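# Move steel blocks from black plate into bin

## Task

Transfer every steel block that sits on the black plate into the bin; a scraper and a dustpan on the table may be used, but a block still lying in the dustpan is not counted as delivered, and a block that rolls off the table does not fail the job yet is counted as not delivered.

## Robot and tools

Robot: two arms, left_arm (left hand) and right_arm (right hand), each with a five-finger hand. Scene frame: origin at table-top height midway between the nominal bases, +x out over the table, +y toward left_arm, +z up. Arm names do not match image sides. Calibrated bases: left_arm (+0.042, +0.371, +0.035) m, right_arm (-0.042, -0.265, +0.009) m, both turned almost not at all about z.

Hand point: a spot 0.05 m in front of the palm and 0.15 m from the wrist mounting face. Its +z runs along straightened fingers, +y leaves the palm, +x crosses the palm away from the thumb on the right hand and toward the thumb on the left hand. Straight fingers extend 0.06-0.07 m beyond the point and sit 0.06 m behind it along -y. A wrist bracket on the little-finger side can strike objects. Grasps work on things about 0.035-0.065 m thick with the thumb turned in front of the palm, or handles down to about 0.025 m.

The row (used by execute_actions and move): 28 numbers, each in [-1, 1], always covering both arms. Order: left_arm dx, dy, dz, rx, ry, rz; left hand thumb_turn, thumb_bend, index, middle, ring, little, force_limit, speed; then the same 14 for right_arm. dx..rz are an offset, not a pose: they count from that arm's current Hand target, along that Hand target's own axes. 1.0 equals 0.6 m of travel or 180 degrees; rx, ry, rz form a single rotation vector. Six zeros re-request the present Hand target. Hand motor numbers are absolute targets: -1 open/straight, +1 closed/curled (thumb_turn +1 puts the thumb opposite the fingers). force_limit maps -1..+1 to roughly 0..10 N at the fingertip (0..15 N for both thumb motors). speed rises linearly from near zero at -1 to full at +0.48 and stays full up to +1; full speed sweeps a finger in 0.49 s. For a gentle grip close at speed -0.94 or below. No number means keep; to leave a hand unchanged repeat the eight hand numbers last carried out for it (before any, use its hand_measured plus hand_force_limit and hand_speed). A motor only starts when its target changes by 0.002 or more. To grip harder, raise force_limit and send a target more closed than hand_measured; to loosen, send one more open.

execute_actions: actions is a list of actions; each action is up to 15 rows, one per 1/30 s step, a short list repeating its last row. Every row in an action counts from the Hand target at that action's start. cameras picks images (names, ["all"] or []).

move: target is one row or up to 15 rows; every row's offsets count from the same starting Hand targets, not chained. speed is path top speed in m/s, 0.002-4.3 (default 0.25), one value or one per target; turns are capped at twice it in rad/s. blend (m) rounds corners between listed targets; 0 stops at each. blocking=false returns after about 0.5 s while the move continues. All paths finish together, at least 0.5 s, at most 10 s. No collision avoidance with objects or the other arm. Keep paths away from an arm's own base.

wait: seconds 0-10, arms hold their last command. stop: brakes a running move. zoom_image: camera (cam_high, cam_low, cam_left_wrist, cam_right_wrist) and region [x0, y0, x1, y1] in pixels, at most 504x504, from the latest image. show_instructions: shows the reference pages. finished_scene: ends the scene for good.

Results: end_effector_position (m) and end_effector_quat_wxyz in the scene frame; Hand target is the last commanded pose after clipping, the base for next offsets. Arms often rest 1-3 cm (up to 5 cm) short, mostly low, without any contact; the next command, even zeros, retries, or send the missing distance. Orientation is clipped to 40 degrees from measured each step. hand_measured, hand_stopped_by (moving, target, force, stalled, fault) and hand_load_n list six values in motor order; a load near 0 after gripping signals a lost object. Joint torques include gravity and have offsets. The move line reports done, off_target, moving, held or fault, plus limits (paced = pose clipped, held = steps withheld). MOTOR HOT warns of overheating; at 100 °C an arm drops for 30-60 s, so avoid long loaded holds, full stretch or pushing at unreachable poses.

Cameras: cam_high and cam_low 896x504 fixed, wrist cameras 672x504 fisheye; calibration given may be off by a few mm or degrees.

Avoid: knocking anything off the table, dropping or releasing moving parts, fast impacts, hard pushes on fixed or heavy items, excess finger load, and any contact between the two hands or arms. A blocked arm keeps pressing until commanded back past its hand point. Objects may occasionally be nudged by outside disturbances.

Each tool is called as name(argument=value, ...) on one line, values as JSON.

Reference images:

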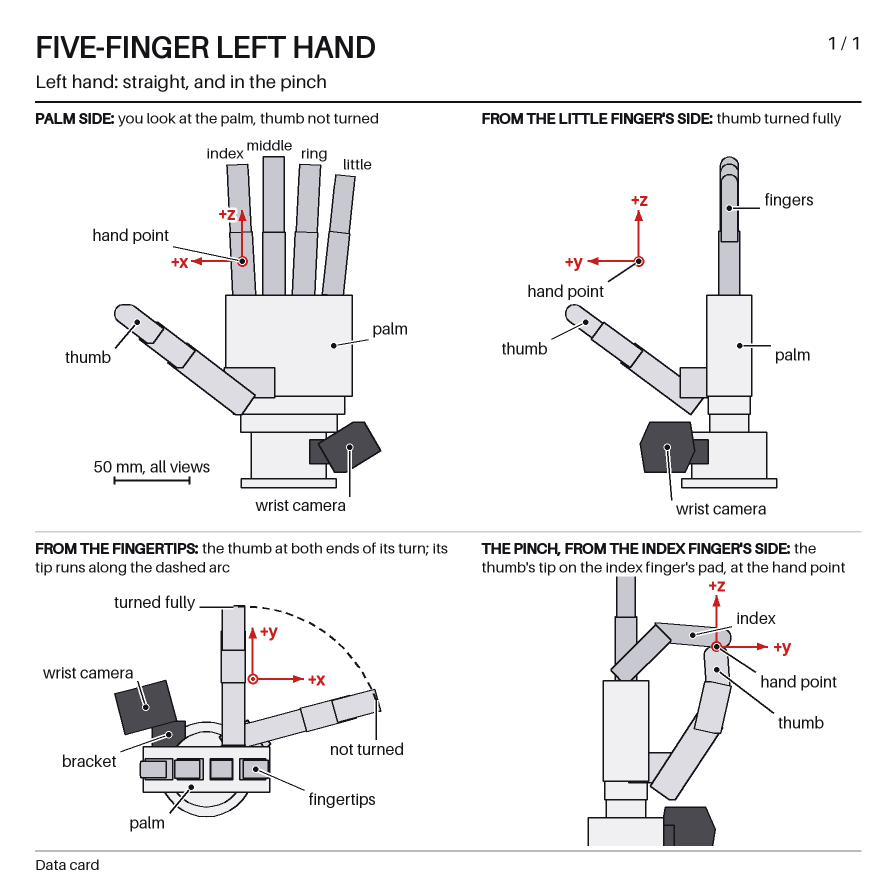

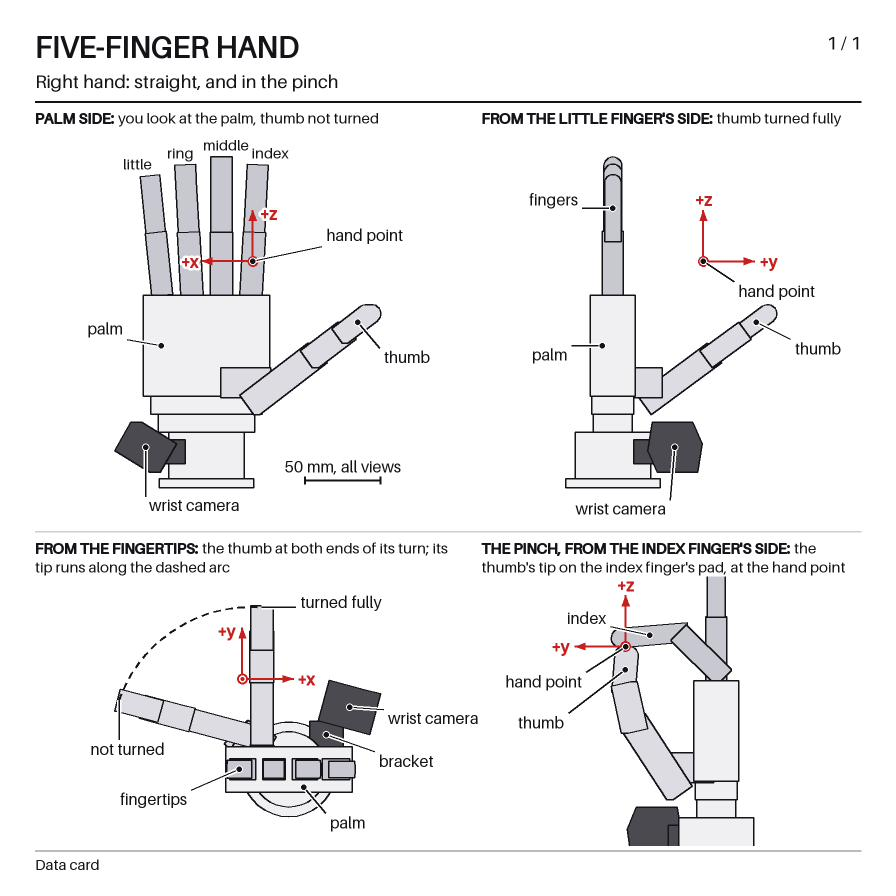

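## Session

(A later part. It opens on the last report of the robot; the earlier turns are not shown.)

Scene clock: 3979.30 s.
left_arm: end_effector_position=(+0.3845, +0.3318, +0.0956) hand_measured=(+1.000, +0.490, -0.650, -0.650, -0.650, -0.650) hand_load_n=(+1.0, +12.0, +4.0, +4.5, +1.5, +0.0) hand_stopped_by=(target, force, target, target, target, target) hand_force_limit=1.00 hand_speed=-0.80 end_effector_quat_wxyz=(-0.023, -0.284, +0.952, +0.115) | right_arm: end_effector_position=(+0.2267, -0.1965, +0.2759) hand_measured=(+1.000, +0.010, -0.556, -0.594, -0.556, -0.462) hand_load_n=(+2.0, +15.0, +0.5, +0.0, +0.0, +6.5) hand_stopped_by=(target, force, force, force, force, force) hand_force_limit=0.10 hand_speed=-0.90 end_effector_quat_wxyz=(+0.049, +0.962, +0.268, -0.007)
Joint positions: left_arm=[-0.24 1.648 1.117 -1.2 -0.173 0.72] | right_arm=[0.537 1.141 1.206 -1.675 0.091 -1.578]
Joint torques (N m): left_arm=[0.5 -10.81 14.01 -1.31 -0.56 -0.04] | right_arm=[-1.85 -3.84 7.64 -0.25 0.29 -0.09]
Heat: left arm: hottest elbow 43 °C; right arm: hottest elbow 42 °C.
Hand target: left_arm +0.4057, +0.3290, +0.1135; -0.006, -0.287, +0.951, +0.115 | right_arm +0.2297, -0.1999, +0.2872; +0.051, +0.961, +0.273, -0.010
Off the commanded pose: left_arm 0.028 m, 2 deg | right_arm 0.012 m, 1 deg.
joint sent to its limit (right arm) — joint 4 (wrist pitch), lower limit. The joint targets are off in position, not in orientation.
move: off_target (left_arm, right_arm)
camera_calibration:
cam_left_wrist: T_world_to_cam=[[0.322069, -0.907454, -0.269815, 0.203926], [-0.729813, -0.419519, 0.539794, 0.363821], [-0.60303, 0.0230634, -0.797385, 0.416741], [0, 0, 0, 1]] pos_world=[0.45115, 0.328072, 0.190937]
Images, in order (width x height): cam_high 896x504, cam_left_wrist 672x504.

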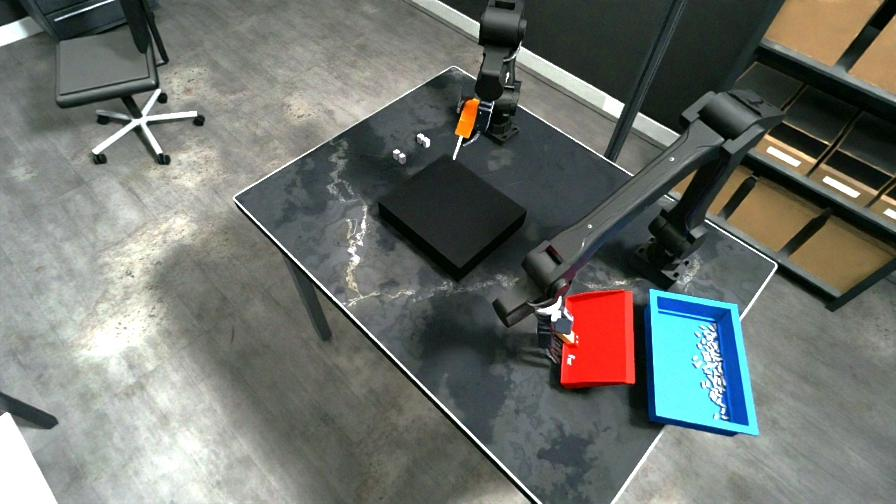

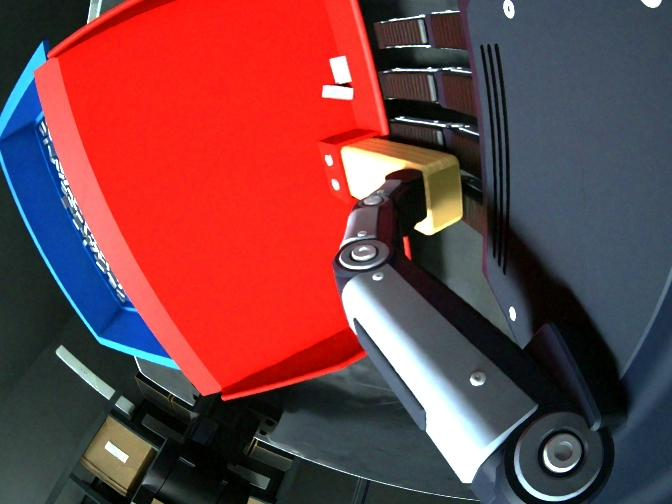

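move(target=[[-0.0118,0.0481,-0.211,0,0,0,1,0.65,-0.65,-0.65,-0.65,-0.65,1,-0.8,0.1963,0.3163,0.0202,0,0,0,1,0.8,-0.2,-0.2,-0.2,-0.3,0.1,-0.9],[0.3483,-0.2607,-0.2957,0.0188,-0.0765,0.3353,1,0.65,-0.65,-0.65,-0.65,-0.65,1,-0.8,0.1963,0.3163,0.0202,0,0,0,1,0.8,-0.2,-0.2,-0.2,-0.3,0.1,-0.9]], speed=0.12, blend=[0.03,0], cameras=["all"])

Scene clock: 4007.90 s.
left_arm: end_effector_position=(+0.3122, +0.0678, +0.2169) hand_measured=(+1.000, +0.490, -0.650, -0.650, -0.650, -0.650) hand_load_n=(+1.0, +12.0, +4.5, +4.5, +2.0, +0.0) hand_stopped_by=(target, force, target, target, target, target) hand_force_limit=1.00 hand_speed=-0.80 end_effector_quat_wxyz=(+0.025, +0.236, +0.964, +0.117) | right_arm: end_effector_position=(+0.4153, -0.2972, +0.2658) hand_measured=(+1.000, +0.010, -0.556, -0.594, -0.556, -0.462) hand_load_n=(+2.5, +15.0, +0.5, +0.0, +0.0, +6.0) hand_stopped_by=(target, force, force, force, force, force) hand_force_limit=0.10 hand_speed=-0.90 end_effector_quat_wxyz=(+0.043, +0.960, +0.274, -0.034)
Joint positions: left_arm=[-1.006 1.64 1.446 -1.507 -0.202 1.016] | right_arm=[0.122 1.56 1.58 -1.646 0.095 -2.005]
Joint torques (N m): left_arm=[0.5 -12.4 16.35 -0.16 -0.71 0.19] | right_arm=[-1.61 -7.71 10.95 -0.29 0.26 -0.07]
Heat: left arm: hottest elbow 44 °C; right arm: hottest elbow 42 °C.
Hand target: left_arm +0.3301, +0.0500, +0.2400; +0.054, +0.244, +0.963, +0.102 | right_arm +0.4298, -0.2999, +0.2872; +0.051, +0.961, +0.273, -0.010
Off the commanded pose: left_arm 0.034 m, 4 deg | right_arm 0.026 m, 3 deg.
move: off_target (left_arm, right_arm)
camera_calibration:
cam_left_wrist: T_world_to_cam=[[-0.638425, -0.721153, -0.268983, 0.307471], [-0.71132, 0.419322, 0.564086, 0.0668663], [-0.294002, 0.55146, -0.780676, 0.340003], [0, 0, 0, 1]] pos_world=[0.343822, 0.00619691, 0.310419]
cam_right_wrist: T_world_to_cam=[[0.747327, -0.664409, 0.00793157, -0.509883], [-0.537694, -0.597699, 0.594677, -0.114312], [-0.390369, -0.448683, -0.803925, 0.357603], [0, 0, 0, 1]] pos_world=[0.459181, -0.246644, 0.359509]

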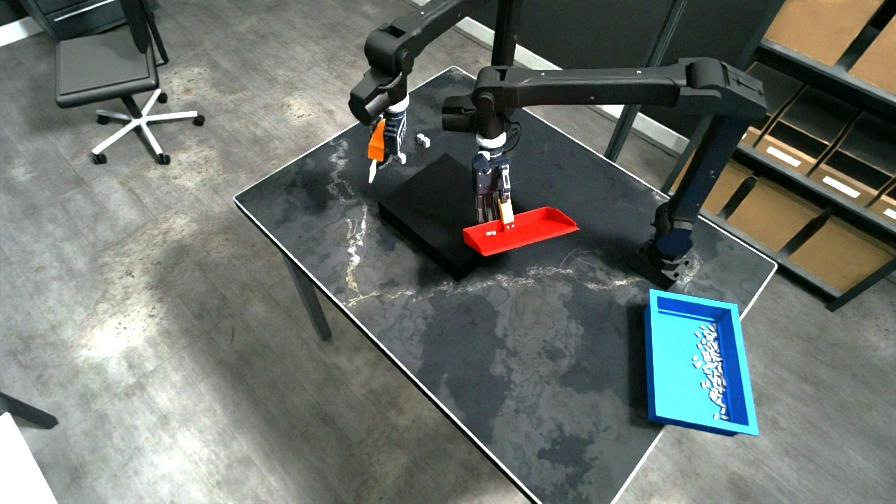

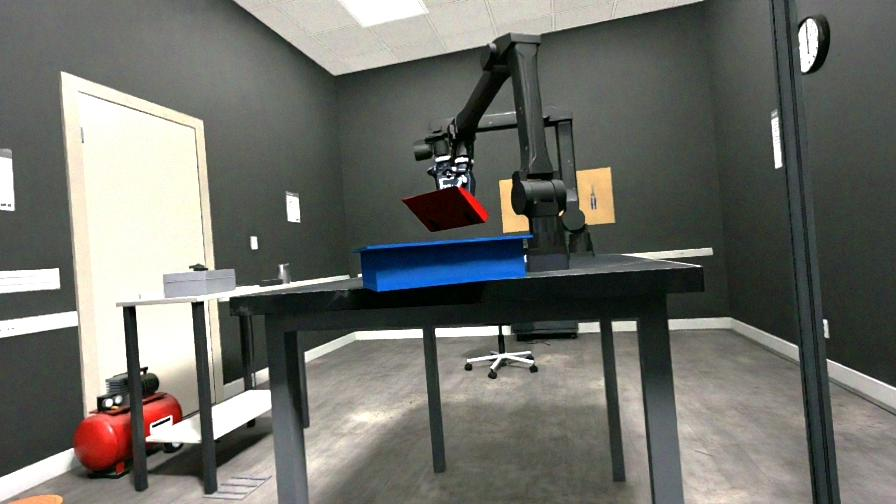

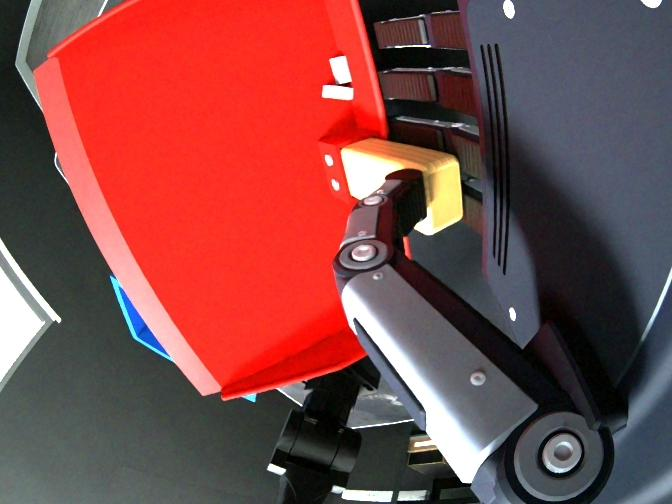

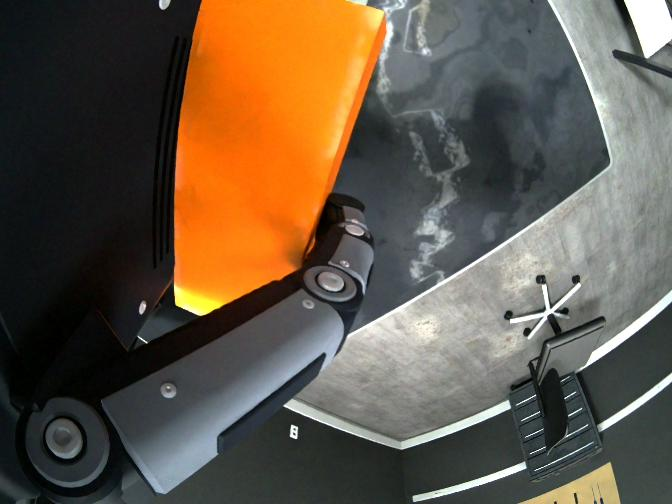

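move(target=[0.4268,-0.3165,-0.0962,0.0181,-0.0743,0.3246,1,0.65,-0.65,-0.65,-0.65,-0.65,1,-0.8,0,0,0,0,0,0,1,0.8,-0.2,-0.2,-0.2,-0.3,0.1,-0.9], speed=0.12, cameras=["cam_high","cam_low","cam_left_wrist"])

Scene clock: 4028.17 s.
left_arm: end_effector_position=(+0.0076, +0.0087, +0.2214) hand_measured=(+1.000, +0.490, -0.650, -0.650, -0.650, -0.650) hand_load_n=(+1.0, +12.0, +4.0, +4.5, +1.5, +0.0) hand_stopped_by=(target, force, target, target, target, target) hand_force_limit=1.00 hand_speed=-0.80 end_effector_quat_wxyz=(+0.079, +0.687, +0.718, +0.078) | right_arm: end_effector_position=(+0.4153, -0.2972, +0.2658) hand_measured=(+1.000, +0.010, -0.556, -0.594, -0.556, -0.462) hand_load_n=(+2.5, +15.0, +0.5, +0.0, +0.0, +6.5) hand_stopped_by=(target, force, force, force, force, force) hand_force_limit=0.10 hand_speed=-0.90 end_effector_quat_wxyz=(+0.043, +0.960, +0.274, -0.034)
Joint positions: left_arm=[-1.88 1.465 1.261 -1.441 -0.21 1.193] | right_arm=[0.122 1.56 1.58 -1.646 0.095 -2.005]
Joint torques (N m): left_arm=[0.56 -11.87 11.96 0.13 -0.79 0.19] | right_arm=[-1.61 -7.71 10.95 -0.29 0.26 -0.08]
Heat: left arm: hottest elbow 47 °C; right arm: hottest elbow 43 °C.
Hand target: left_arm +0.0100, -0.0002, +0.2400; +0.098, +0.693, +0.712, +0.061 | right_arm +0.4298, -0.2999, +0.2872; +0.051, +0.961, +0.273, -0.010
Off the commanded pose: left_arm 0.021 m, 3 deg | right_arm 0.026 m, 3 deg.
move: off_target (left_arm, right_arm)
camera_calibration:
cam_left_wrist: T_world_to_cam=[[-0.948367, 0.188166, -0.25533, 0.0630503], [0.0169246, 0.833888, 0.551675, -0.133873], [0.316723, 0.518869, -0.794016, 0.285108], [0, 0, 0, 1]] pos_world=[-0.0282397, -0.0481627, 0.316333]
Images, in order (width x height): cam_high 896x504, cam_low 896x504, cam_left_wrist 672x504.

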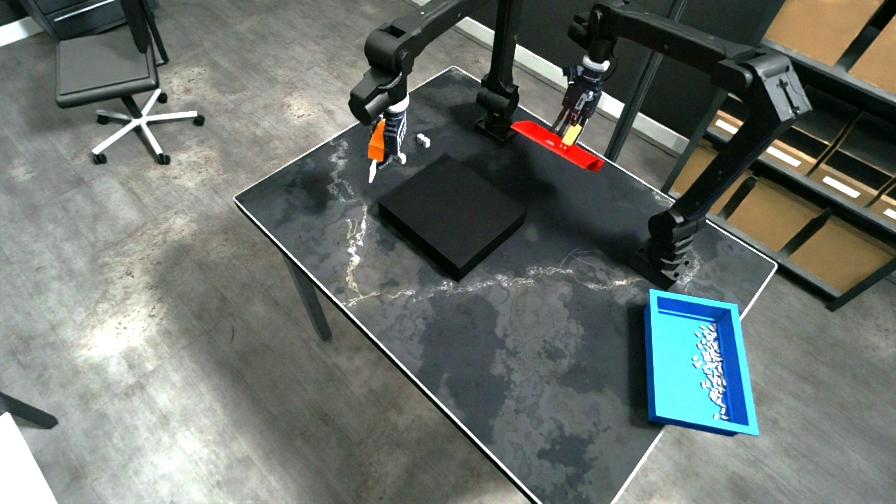

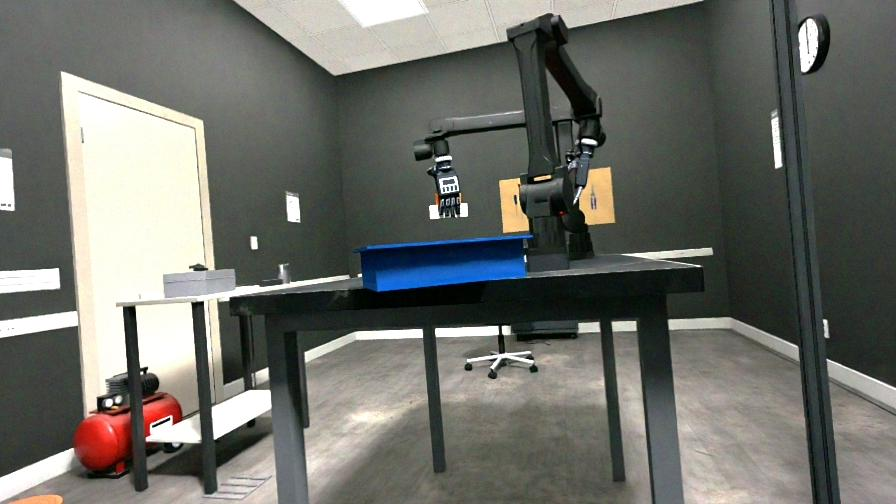

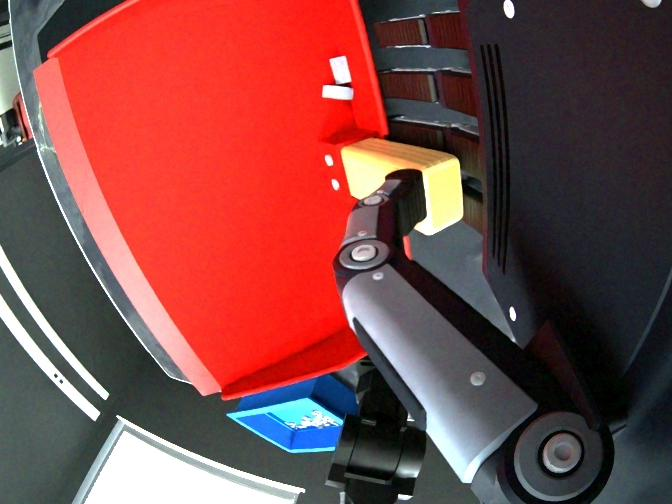

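move(target=[0.0064,-0.026,0.1137,0.16,0,0,1,0.65,-0.65,-0.65,-0.65,-0.65,1,-0.8,0,0,0,0,0,0,1,0.8,-0.2,-0.2,-0.2,-0.3,0.1,-0.9], speed=0.1, cameras=["cam_high","cam_left_wrist"])

Scene clock: 4039.07 s.
left_arm: end_effector_position=(+0.0081, +0.0095, +0.1521) hand_measured=(+1.000, +0.490, -0.650, -0.650, -0.650, -0.650) hand_load_n=(+1.0, +12.0, +3.5, +3.5, +1.5, +0.0) hand_stopped_by=(target, force, target, target, target, target) hand_force_limit=1.00 hand_speed=-0.80 end_effector_quat_wxyz=(-0.096, +0.695, +0.707, -0.089) | right_arm: end_effector_position=(+0.4153, -0.2972, +0.2658) hand_measured=(+1.000, +0.010, -0.556, -0.594, -0.556, -0.462) hand_load_n=(+2.0, +15.0, +0.5, +0.0, +0.0, +6.5) hand_stopped_by=(target, force, force, force, force, force) hand_force_limit=0.10 hand_speed=-0.90 end_effector_quat_wxyz=(+0.043, +0.960, +0.274, -0.034)
Joint positions: left_arm=[-1.656 1.422 1.1 -1.23 0.263 1.45] | right_arm=[0.122 1.56 1.58 -1.646 0.095 -2.005]
Joint torques (N m): left_arm=[1.08 -12.22 10.48 0.57 0.26 0.16] | right_arm=[-1.67 -7.77 10.97 -0.29 0.27 -0.08]
Heat: left arm: hottest elbow 46 °C; right arm: hottest elbow 43 °C.
Hand target: left_arm +0.0100, -0.0002, +0.1699; -0.077, +0.695, +0.705, -0.118 | right_arm +0.4298, -0.2999, +0.2872; +0.051, +0.961, +0.273, -0.010
Off the commanded pose: left_arm 0.020 m, 4 deg | right_arm 0.026 m, 3 deg.
move: off_target (left_arm, right_arm)
camera_calibration:
cam_left_wrist: T_world_to_cam=[[-0.952274, 0.214966, 0.216713, -0.0264634], [0.295569, 0.826715, 0.478729, -0.0874851], [-0.0762492, 0.519934, -0.850796, 0.241343], [0, 0, 0, 1]] pos_world=[0.0190597, -0.0474683, 0.25295]
Images, in order (width x height): cam_high 896x504, cam_left_wrist 672x504.

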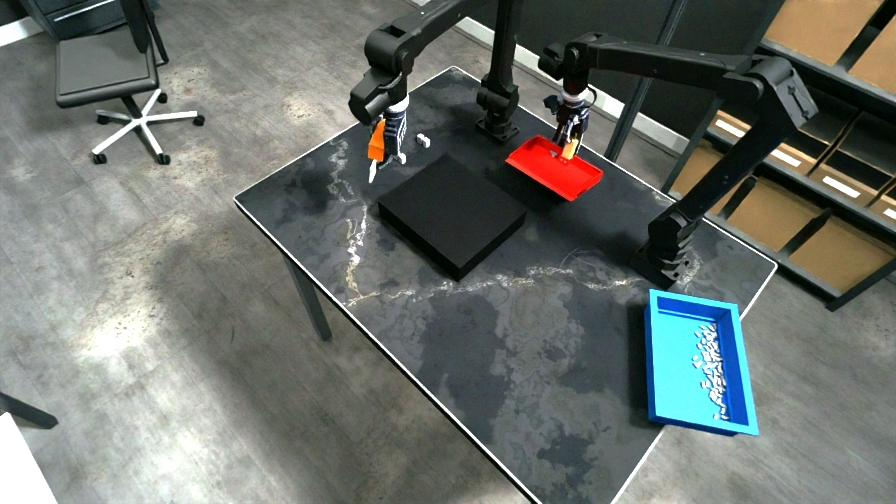

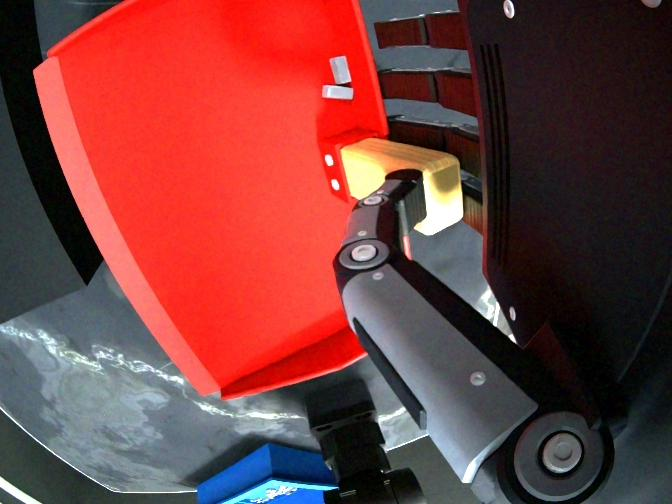

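move(target=[0.004,-0.0345,0.0617,0.056,0,0,1,0.65,-0.65,-0.65,-0.65,-0.65,1,-0.8,0,0,0,0,0,0,1,0.8,-0.2,-0.2,-0.2,-0.3,0.1,-0.9], speed=0.08, cameras=["cam_high","cam_left_wrist"])

zoom_image(camera="cam_high", region=[480, 100, 640, 220])

Scene clock: 4048.17 s.
left_arm: end_effector_position=(-0.0223, +0.0111, +0.1292) hand_measured=(+1.000, +0.490, -0.650, -0.650, -0.650, -0.650) hand_load_n=(+1.0, +12.0, +3.0, +3.0, +1.5, +0.0) hand_stopped_by=(target, force, target, target, target, target) hand_force_limit=1.00 hand_speed=-0.80 end_effector_quat_wxyz=(-0.150, +0.687, +0.693, -0.157) | right_arm: end_effector_position=(+0.4153, -0.2972, +0.2658) hand_measured=(+1.000, +0.010, -0.556, -0.594, -0.556, -0.462) hand_load_n=(+2.5, +15.5, +0.5, +0.0, +0.0, +6.5) hand_stopped_by=(target, force, force, force, force, force) hand_force_limit=0.10 hand_speed=-0.90 end_effector_quat_wxyz=(+0.043, +0.960, +0.274, -0.034)
Joint positions: left_arm=[-1.645 1.422 1.033 -1.127 0.434 1.46] | right_arm=[0.122 1.56 1.58 -1.646 0.095 -2.005]
Joint torques (N m): left_arm=[1.55 -10.23 10.24 0.72 0.62 0.16] | right_arm=[-1.73 -7.71 10.92 -0.29 0.26 -0.09]
Heat: left arm: hottest elbow 45 °C; right arm: hottest elbow 44 °C.
Hand target: left_arm -0.0200, -0.0001, +0.1399; -0.138, +0.686, +0.692, -0.179 | right_arm +0.4298, -0.2999, +0.2872; +0.051, +0.961, +0.273, -0.010
Off the commanded pose: left_arm 0.016 m, 3 deg | right_arm 0.026 m, 3 deg.
move: off_target (left_arm, right_arm)
camera_calibration:
cam_left_wrist: T_world_to_cam=[[-0.899745, 0.225346, 0.373735, -0.0699735], [0.376071, 0.834851, 0.401989, -0.0571778], [-0.221426, 0.502238, -0.835899, 0.213736], [0, 0, 0, 1]] pos_world=[0.00587121, -0.0438432, 0.227798]
Images, in order (width x height): cam_high 896x504, cam_left_wrist 672x504.

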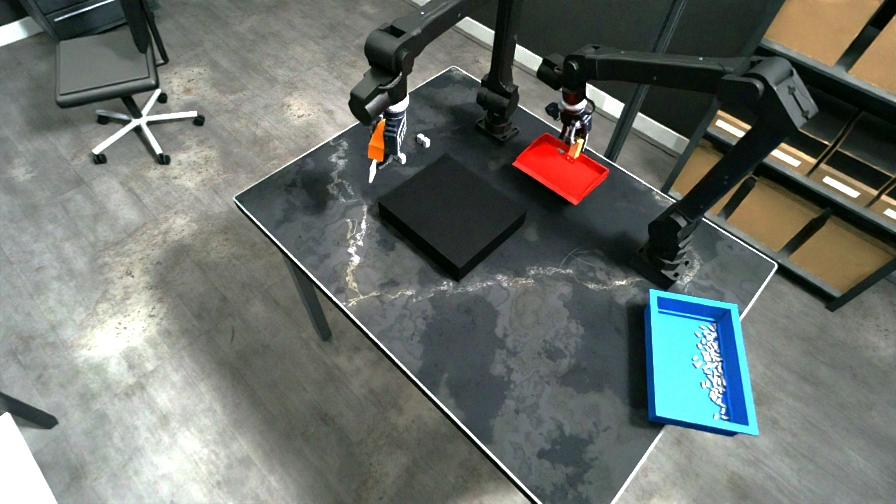

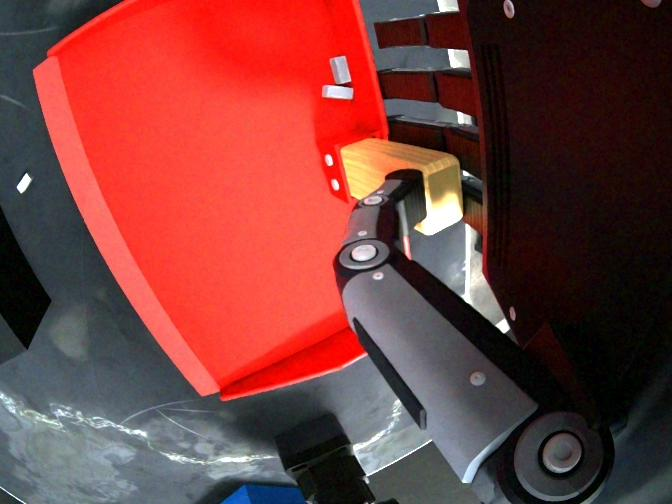

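Scaled by 3.150.

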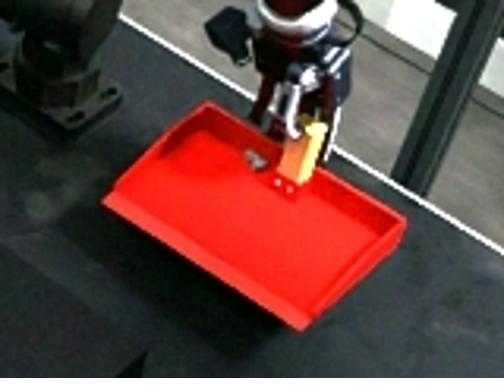

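move(target=[-0.044,0.0477,0.1003,0.02,0,0,1,0.65,-0.65,-0.65,-0.65,-0.65,1,-0.8,0,0,0,0,0,0,1,0.8,-0.2,-0.2,-0.2,-0.3,0.1,-0.9], speed=0.06, cameras=["cam_high","cam_left_wrist"])

zoom_image(camera="cam_high", region=[480, 100, 640, 220])

Scene clock: 4066.30 s.
left_arm: end_effector_position=(-0.0204, -0.0186, +0.0693) hand_measured=(+1.000, +0.490, -0.650, -0.650, -0.650, -0.650) hand_load_n=(+1.0, +12.0, +3.0, +3.0, +1.5, +0.0) hand_stopped_by=(target, force, target, target, target, target) hand_force_limit=1.00 hand_speed=-0.80 end_effector_quat_wxyz=(-0.167, +0.681, +0.689, -0.184) | right_arm: end_effector_position=(+0.4153, -0.2972, +0.2658) hand_measured=(+1.000, +0.010, -0.556, -0.594, -0.556, -0.462) hand_load_n=(+2.0, +15.0, +0.5, +0.0, +0.0, +6.5) hand_stopped_by=(target, force, force, force, force, force) hand_force_limit=0.10 hand_speed=-0.90 end_effector_quat_wxyz=(+0.043, +0.960, +0.274, -0.034)
Joint positions: left_arm=[-1.604 1.564 1.008 -0.958 0.499 1.495] | right_arm=[0.122 1.56 1.58 -1.646 0.095 -2.005]
Joint torques (N m): left_arm=[1.38 -10.52 9.51 0.72 0.74 0.16] | right_arm=[-1.61 -7.77 10.96 -0.29 0.26 -0.09]
Heat: left arm: hottest elbow 44 °C; right arm: hottest elbow 44 °C.
Hand target: left_arm -0.0200, -0.0302, +0.0748; -0.159, +0.681, +0.686, -0.201 | right_arm +0.4298, -0.2999, +0.2872; +0.051, +0.961, +0.273, -0.010
Off the commanded pose: left_arm 0.013 m, 2 deg | right_arm 0.026 m, 3 deg.
move: off_target (left_arm, right_arm)
camera_calibration:
cam_left_wrist: T_world_to_cam=[[-0.875632, 0.225533, 0.427087, -0.0423975], [0.395216, 0.842877, 0.365189, -0.00591663], [-0.27762, 0.488563, -0.827184, 0.176992], [0, 0, 0, 1]] pos_world=[0.0143502, -0.0719227, 0.166673]
Images, in order (width x height): cam_high 896x504, cam_left_wrist 672x504.

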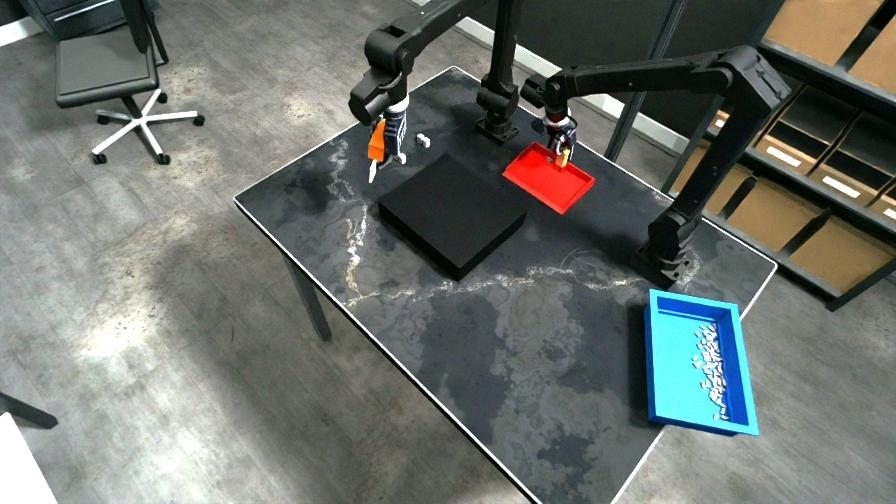

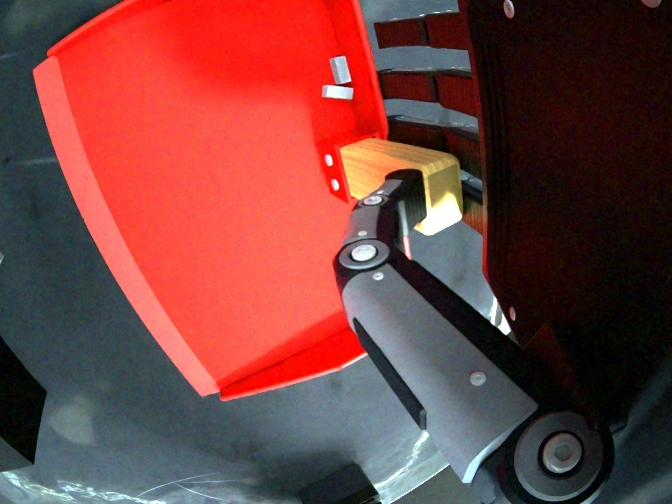

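Scaled by 3.150.

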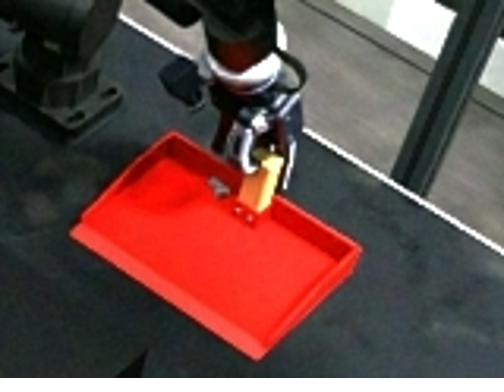

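move(target=[[0.0007,0.0066,0.0116,0,0,0,1,0.65,-0.65,-0.65,-0.65,-0.65,1,-0.8,0,0,0,0,0,0,1,0.8,-0.2,-0.2,-0.2,-0.3,0.1,-0.9],[-0.0008,0.0645,-0.0212,0,0,0,1,0.65,-0.65,-0.65,-0.65,-0.65,1,-0.8,0,0,0,0,0,0,1,0.8,-0.2,-0.2,-0.2,-0.3,0.1,-0.9]], speed=0.05, cameras=["cam_high","cam_left_wrist"])

zoom_image(camera="cam_high", region=[480, 100, 640, 220])

Scene clock: 4074.43 s.
left_arm: end_effector_position=(+0.0152, -0.0212, +0.0646) hand_measured=(+1.000, +0.490, -0.650, -0.650, -0.650, -0.650) hand_load_n=(+0.5, +10.5, +2.0, +1.0, +0.0, +0.0) hand_stopped_by=(target, force, target, target, target, target) hand_force_limit=1.00 hand_speed=-0.80 end_effector_quat_wxyz=(-0.161, +0.679, +0.689, -0.193) | right_arm: end_effector_position=(+0.4153, -0.2972, +0.2658) hand_measured=(+1.000, +0.010, -0.556, -0.594, -0.556, -0.462) hand_load_n=(+2.5, +15.0, +0.5, +0.0, +0.0, +6.5) hand_stopped_by=(target, force, force, force, force, force) hand_force_limit=0.10 hand_speed=-0.90 end_effector_quat_wxyz=(+0.043, +0.960, +0.274, -0.034)
Joint positions: left_arm=[-1.515 1.57 1.002 -0.97 0.508 1.587] | right_arm=[0.122 1.56 1.58 -1.646 0.095 -2.005]
Joint torques (N m): left_arm=[1.44 -9.23 10.04 -0.32 0.59 0.2] | right_arm=[-1.61 -7.82 10.93 -0.28 0.27 -0.09]
Heat: left arm: hottest elbow 44 °C; right arm: hottest elbow 45 °C.
Hand target: left_arm +0.0199, -0.0302, +0.0668; -0.159, +0.681, +0.686, -0.201 | right_arm +0.4298, -0.2999, +0.2872; +0.051, +0.961, +0.273, -0.010
Off the commanded pose: left_arm 0.010 m, 1 deg | right_arm 0.026 m, 3 deg.
move: off_target (right_arm)
camera_calibration:
cam_left_wrist: T_world_to_cam=[[-0.875048, 0.226981, 0.427516, -0.00861106], [0.390418, 0.853065, 0.3462, -0.0146636], [-0.286118, 0.469852, -0.83509, 0.184438], [0, 0, 0, 1]] pos_world=[0.0509609, -0.072195, 0.16278]
Images, in order (width x height): cam_high 896x504, cam_left_wrist 672x504.

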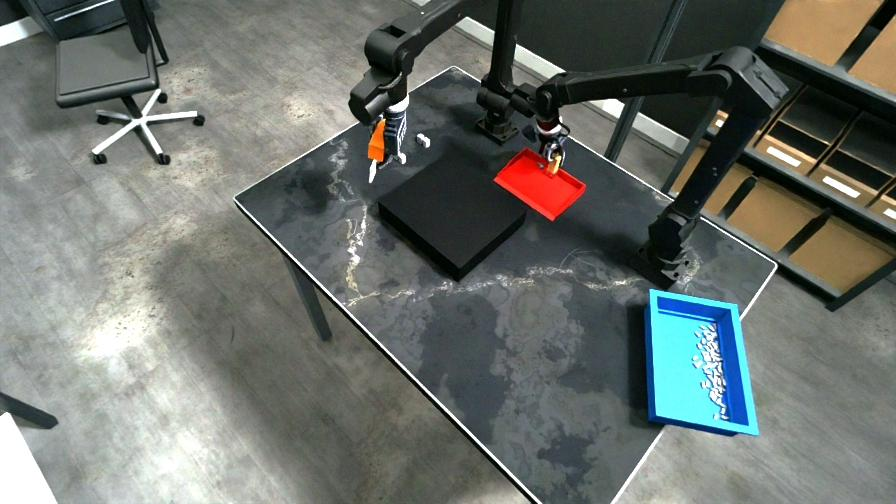

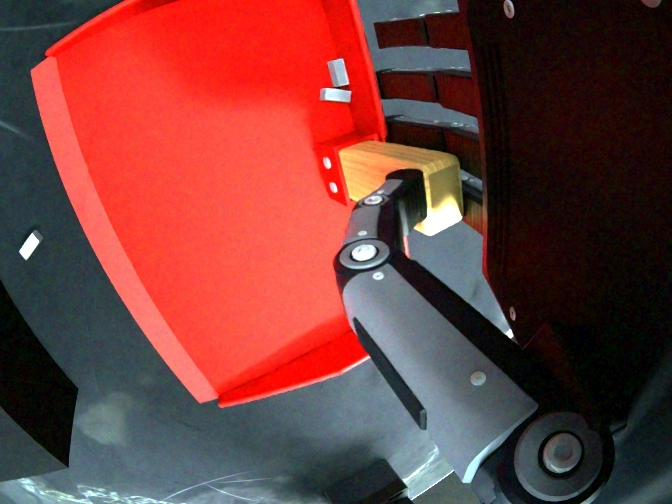

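Scaled by 3.150.

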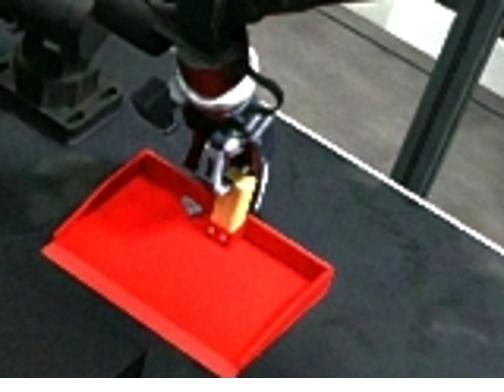

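move(target=[-0.0016,0.0653,-0.0369,0,0,0,1,0.65,-0.65,-0.65,-0.65,-0.65,1,-0.8,0,0,0,0,0,0,1,0.8,-0.2,-0.2,-0.2,-0.3,0.1,-0.9], speed=0.05, cameras=["cam_left_wrist"])

zoom_image(camera="cam_left_wrist", region=[0, 150, 200, 350])

Scene clock: 4080.00 s.
left_arm: end_effector_position=(+0.0527, -0.0113, +0.0632) hand_measured=(+1.000, +0.490, -0.650, -0.650, -0.650, -0.650) hand_load_n=(+1.0, +8.5, +2.0, +2.5, +0.0, +0.0) hand_stopped_by=(target, force, target, target, target, target) hand_force_limit=1.00 hand_speed=-0.80 end_effector_quat_wxyz=(-0.172, +0.677, +0.689, -0.195) | right_arm: end_effector_position=(+0.4153, -0.2972, +0.2658) hand_measured=(+1.000, +0.010, -0.556, -0.594, -0.556, -0.462) hand_load_n=(+2.5, +15.0, +0.5, +0.0, +0.0, +6.5) hand_stopped_by=(target, force, force, force, force, force) hand_force_limit=0.10 hand_speed=-0.90 end_effector_quat_wxyz=(+0.043, +0.960, +0.274, -0.034)
Joint positions: left_arm=[-1.414 1.577 1.004 -1.036 0.525 1.705] | right_arm=[0.122 1.56 1.58 -1.646 0.095 -2.005]
Joint torques (N m): left_arm=[1.73 -8.06 12.18 -0.36 0.19 0.23] | right_arm=[-1.67 -7.71 10.92 -0.29 0.27 -0.08]
Heat: left arm: hottest elbow 44 °C; right arm: hottest elbow 45 °C.
Hand target: left_arm +0.0649, -0.0302, +0.0668; -0.159, +0.681, +0.686, -0.201 | right_arm +0.4298, -0.2999, +0.2872; +0.051, +0.961, +0.273, -0.010
Off the commanded pose: left_arm 0.023 m, 2 deg | right_arm 0.026 m, 3 deg.
move: off_target (left_arm, right_arm)
camera_calibration:
cam_left_wrist: T_world_to_cam=[[-0.86672, 0.222918, 0.446211, 0.0208752], [0.39799, 0.848306, 0.349257, -0.037869], [-0.300668, 0.480295, -0.823963, 0.189635], [0, 0, 0, 1]] pos_world=[0.0901817, -0.06361, 0.160164]
Images, in order (width x height): cam_left_wrist 672x504.

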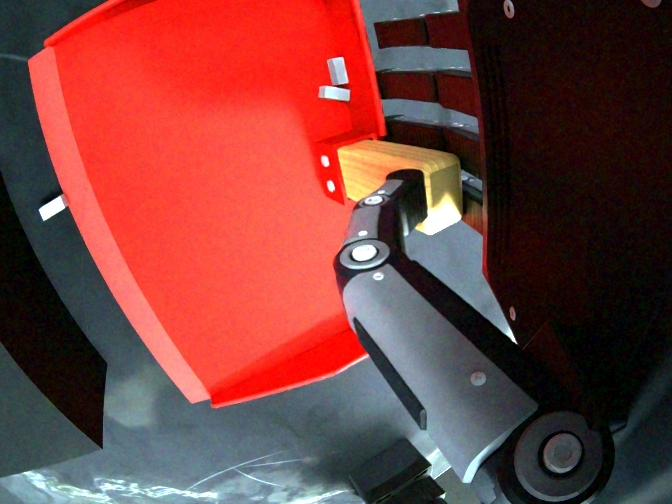

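Scaled by 2.520 from the camera's 672x504 image, which has a finer 960x720 frame.

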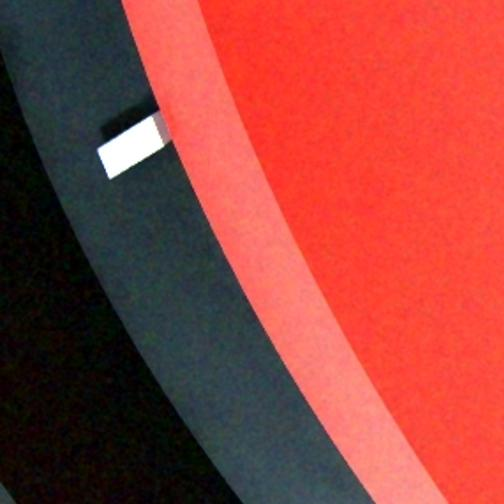

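move(target=[-0.0013,0.0435,-0.0246,0,0,0,1,0.65,-0.65,-0.65,-0.65,-0.65,1,-0.8,0,0,0,0,0,0,1,0.8,-0.2,-0.2,-0.2,-0.3,0.1,-0.9], speed=0.05, cameras=["cam_left_wrist"])

zoom_image(camera="cam_left_wrist", region=[0, 120, 200, 320])

Scene clock: 4085.30 s.
left_arm: end_effector_position=(+0.0796, -0.0103, +0.0634) hand_measured=(+1.000, +0.490, -0.650, -0.650, -0.650, -0.650) hand_load_n=(+1.0, +9.0, +2.0, +2.0, +0.0, +0.0) hand_stopped_by=(target, force, target, target, target, target) hand_force_limit=1.00 hand_speed=-0.80 end_effector_quat_wxyz=(-0.176, +0.675, +0.689, -0.196) | right_arm: end_effector_position=(+0.4153, -0.2972, +0.2658) hand_measured=(+1.000, +0.010, -0.556, -0.594, -0.556, -0.462) hand_load_n=(+2.0, +15.0, +0.5, +0.0, +0.0, +6.5) hand_stopped_by=(target, force, force, force, force, force) hand_force_limit=0.10 hand_speed=-0.90 end_effector_quat_wxyz=(+0.043, +0.960, +0.274, -0.034)
Joint positions: left_arm=[-1.346 1.597 1.027 -1.084 0.526 1.78] | right_arm=[0.122 1.56 1.58 -1.646 0.095 -2.005]
Joint torques (N m): left_arm=[1.79 -8.06 12.37 -0.31 0.08 0.28] | right_arm=[-1.73 -7.71 10.93 -0.28 0.26 -0.08]
Heat: left arm: hottest elbow 44 °C; right arm: hottest elbow 45 °C.
Hand target: left_arm +0.0949, -0.0304, +0.0667; -0.159, +0.681, +0.686, -0.201 | right_arm +0.4298, -0.2999, +0.2872; +0.051, +0.961, +0.273, -0.010
Off the commanded pose: left_arm 0.025 m, 2 deg | right_arm 0.026 m, 3 deg.
move: off_target (left_arm, right_arm)
camera_calibration:
cam_left_wrist: T_world_to_cam=[[-0.864365, 0.217993, 0.453158, 0.0432422], [0.397975, 0.847402, 0.351461, -0.0496669], [-0.307392, 0.484137, -0.819221, 0.197623], [0, 0, 0, 1]] pos_world=[0.117891, -0.063015, 0.159757]
Images, in order (width x height): cam_left_wrist 672x504.

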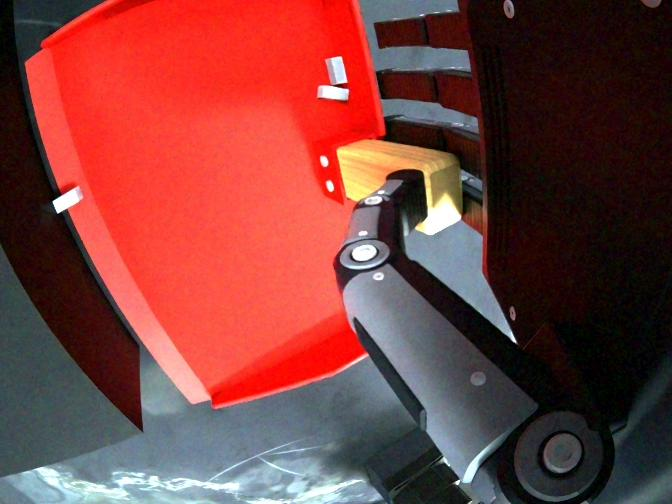

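Scaled by 2.520 from the camera's 672x504 image, which has a finer 960x720 frame.

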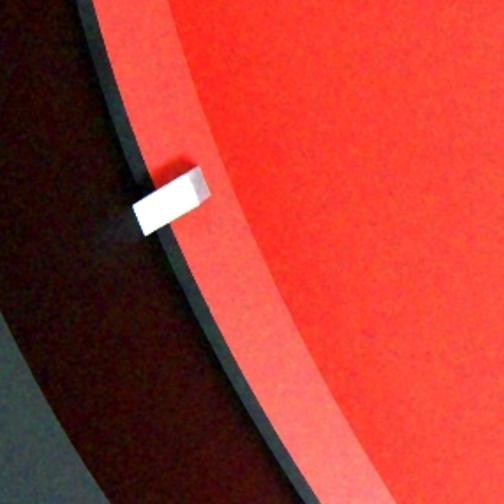

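move(target=[-0.0004,0.0145,-0.0082,0,0,0,1,0.65,-0.65,-0.65,-0.65,-0.65,1,-0.8,0,0,0,0,0,0,1,0.8,-0.2,-0.2,-0.2,-0.3,0.1,-0.9], speed=0.04, cameras=["cam_left_wrist"])

zoom_image(camera="cam_left_wrist", region=[0, 120, 200, 320])

Scene clock: 4090.60 s.
left_arm: end_effector_position=(+0.0834, -0.0101, +0.0633) hand_measured=(+1.000, +0.490, -0.650, -0.650, -0.650, -0.650) hand_load_n=(+1.0, +8.0, +2.5, +2.5, +0.0, +0.0) hand_stopped_by=(target, force, target, target, target, target) hand_force_limit=1.00 hand_speed=-0.80 end_effector_quat_wxyz=(-0.180, +0.676, +0.687, -0.197) | right_arm: end_effector_position=(+0.4153, -0.2972, +0.2658) hand_measured=(+1.000, +0.010, -0.556, -0.594, -0.556, -0.462) hand_load_n=(+2.5, +15.0, +0.5, +0.0, +0.0, +6.5) hand_stopped_by=(target, force, force, force, force, force) hand_force_limit=0.10 hand_speed=-0.90 end_effector_quat_wxyz=(+0.043, +0.960, +0.274, -0.034)
Joint positions: left_arm=[-1.334 1.605 1.034 -1.099 0.532 1.802] | right_arm=[0.122 1.56 1.58 -1.646 0.095 -2.005]
Joint torques (N m): left_arm=[2.55 -8.35 12.48 -0.34 -0.06 0.32] | right_arm=[-1.67 -7.65 10.93 -0.31 0.27 -0.08]
Heat: left arm: hottest elbow 44 °C; right arm: hottest elbow 45 °C.
Hand target: left_arm +0.1049, -0.0304, +0.0667; -0.159, +0.681, +0.686, -0.201 | right_arm +0.4298, -0.2999, +0.2872; +0.051, +0.961, +0.273, -0.010
Off the commanded pose: left_arm 0.030 m, 2 deg | right_arm 0.026 m, 3 deg.
move: off_target (left_arm, right_arm)
camera_calibration:
cam_left_wrist: T_world_to_cam=[[-0.859186, 0.221603, 0.461184, 0.0455791], [0.405784, 0.844152, 0.350352, -0.0519265], [-0.311671, 0.488159, -0.815207, 0.198818], [0, 0, 0, 1]] pos_world=[0.122198, -0.0633215, 0.15925]
Images, in order (width x height): cam_left_wrist 672x504.

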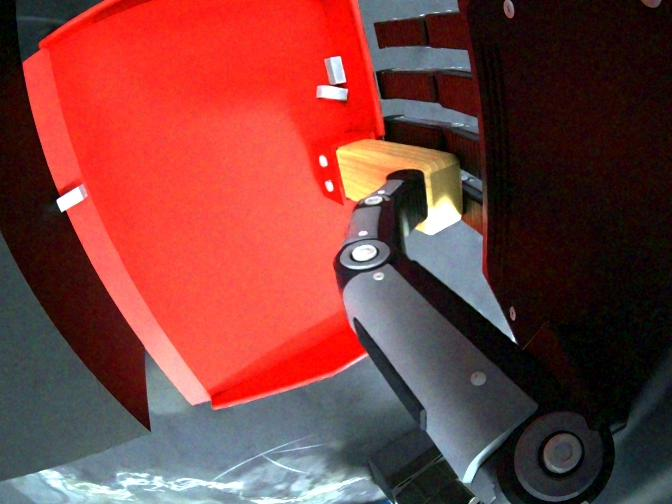

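Scaled by 2.520 from the camera's 672x504 image, which has a finer 960x720 frame.

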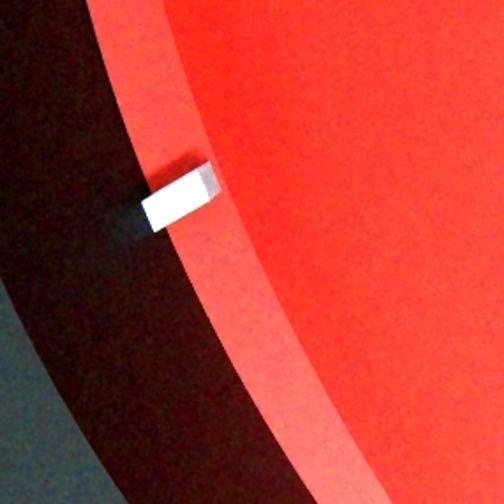

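move(target=[[0.0002,-0.0199,0.0054,-0.044,0,0,1,0.65,-0.65,-0.65,-0.65,-0.65,1,-0.8,0,0,0,0,0,0,1,0.8,-0.2,-0.2,-0.2,-0.3,0.1,-0.9],[-0.0005,-0.0554,-0.0031,-0.1,0,0,1,0.65,-0.65,-0.65,-0.65,-0.65,1,-0.8,0,0,0,0,0,0,1,0.8,-0.2,-0.2,-0.2,-0.3,0.1,-0.9]], speed=0.06, blend=[0.005,0], cameras=["cam_left_wrist"])

Scene clock: 4099.57 s.
left_arm: end_effector_position=(+0.0701, -0.0167, +0.0767) hand_measured=(+1.000, +0.490, -0.650, -0.652, -0.650, -0.650) hand_load_n=(+1.5, +10.0, +3.0, +4.0, +2.5, +0.0) hand_stopped_by=(target, force, target, target, target, target) hand_force_limit=1.00 hand_speed=-0.80 end_effector_quat_wxyz=(-0.077, +0.700, +0.705, -0.084) | right_arm: end_effector_position=(+0.4153, -0.2972, +0.2658) hand_measured=(+1.000, +0.010, -0.556, -0.594, -0.556, -0.462) hand_load_n=(+2.5, +15.0, +0.5, +0.0, +0.0, +6.5) hand_stopped_by=(target, force, force, force, force, force) hand_force_limit=0.10 hand_speed=-0.90 end_effector_quat_wxyz=(+0.043, +0.960, +0.274, -0.034)
Joint positions: left_arm=[-1.52 1.561 1.038 -1.045 0.229 1.599] | right_arm=[0.122 1.56 1.58 -1.646 0.095 -2.005]
Joint torques (N m): left_arm=[0.67 -11.16 9.76 1.02 -0.55 -0.05] | right_arm=[-1.73 -7.77 10.99 -0.28 0.26 -0.09]
Heat: left arm: hottest elbow 44 °C; right arm: hottest elbow 46 °C.
Hand target: left_arm +0.0769, -0.0303, +0.0848; -0.051, +0.698, +0.709, -0.091 | right_arm +0.4298, -0.2999, +0.2872; +0.051, +0.961, +0.273, -0.010
Off the commanded pose: left_arm 0.017 m, 3 deg | right_arm 0.026 m, 3 deg.
move: off_target (left_arm, right_arm)
camera_calibration:
cam_left_wrist: T_world_to_cam=[[-0.957461, 0.226144, 0.17924, 0.0580737], [0.285362, 0.834284, 0.47174, -0.0466053], [-0.0428556, 0.502821, -0.863328, 0.193893], [0, 0, 0, 1]] pos_world=[0.0772121, -0.0717442, 0.178969]
Images, in order (width x height): cam_left_wrist 672x504.

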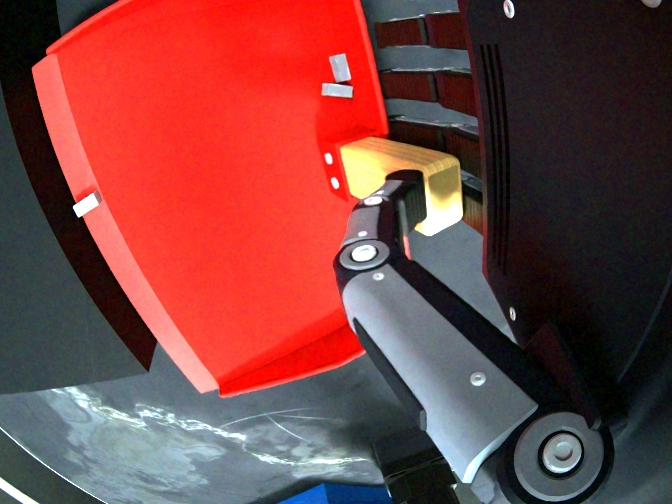

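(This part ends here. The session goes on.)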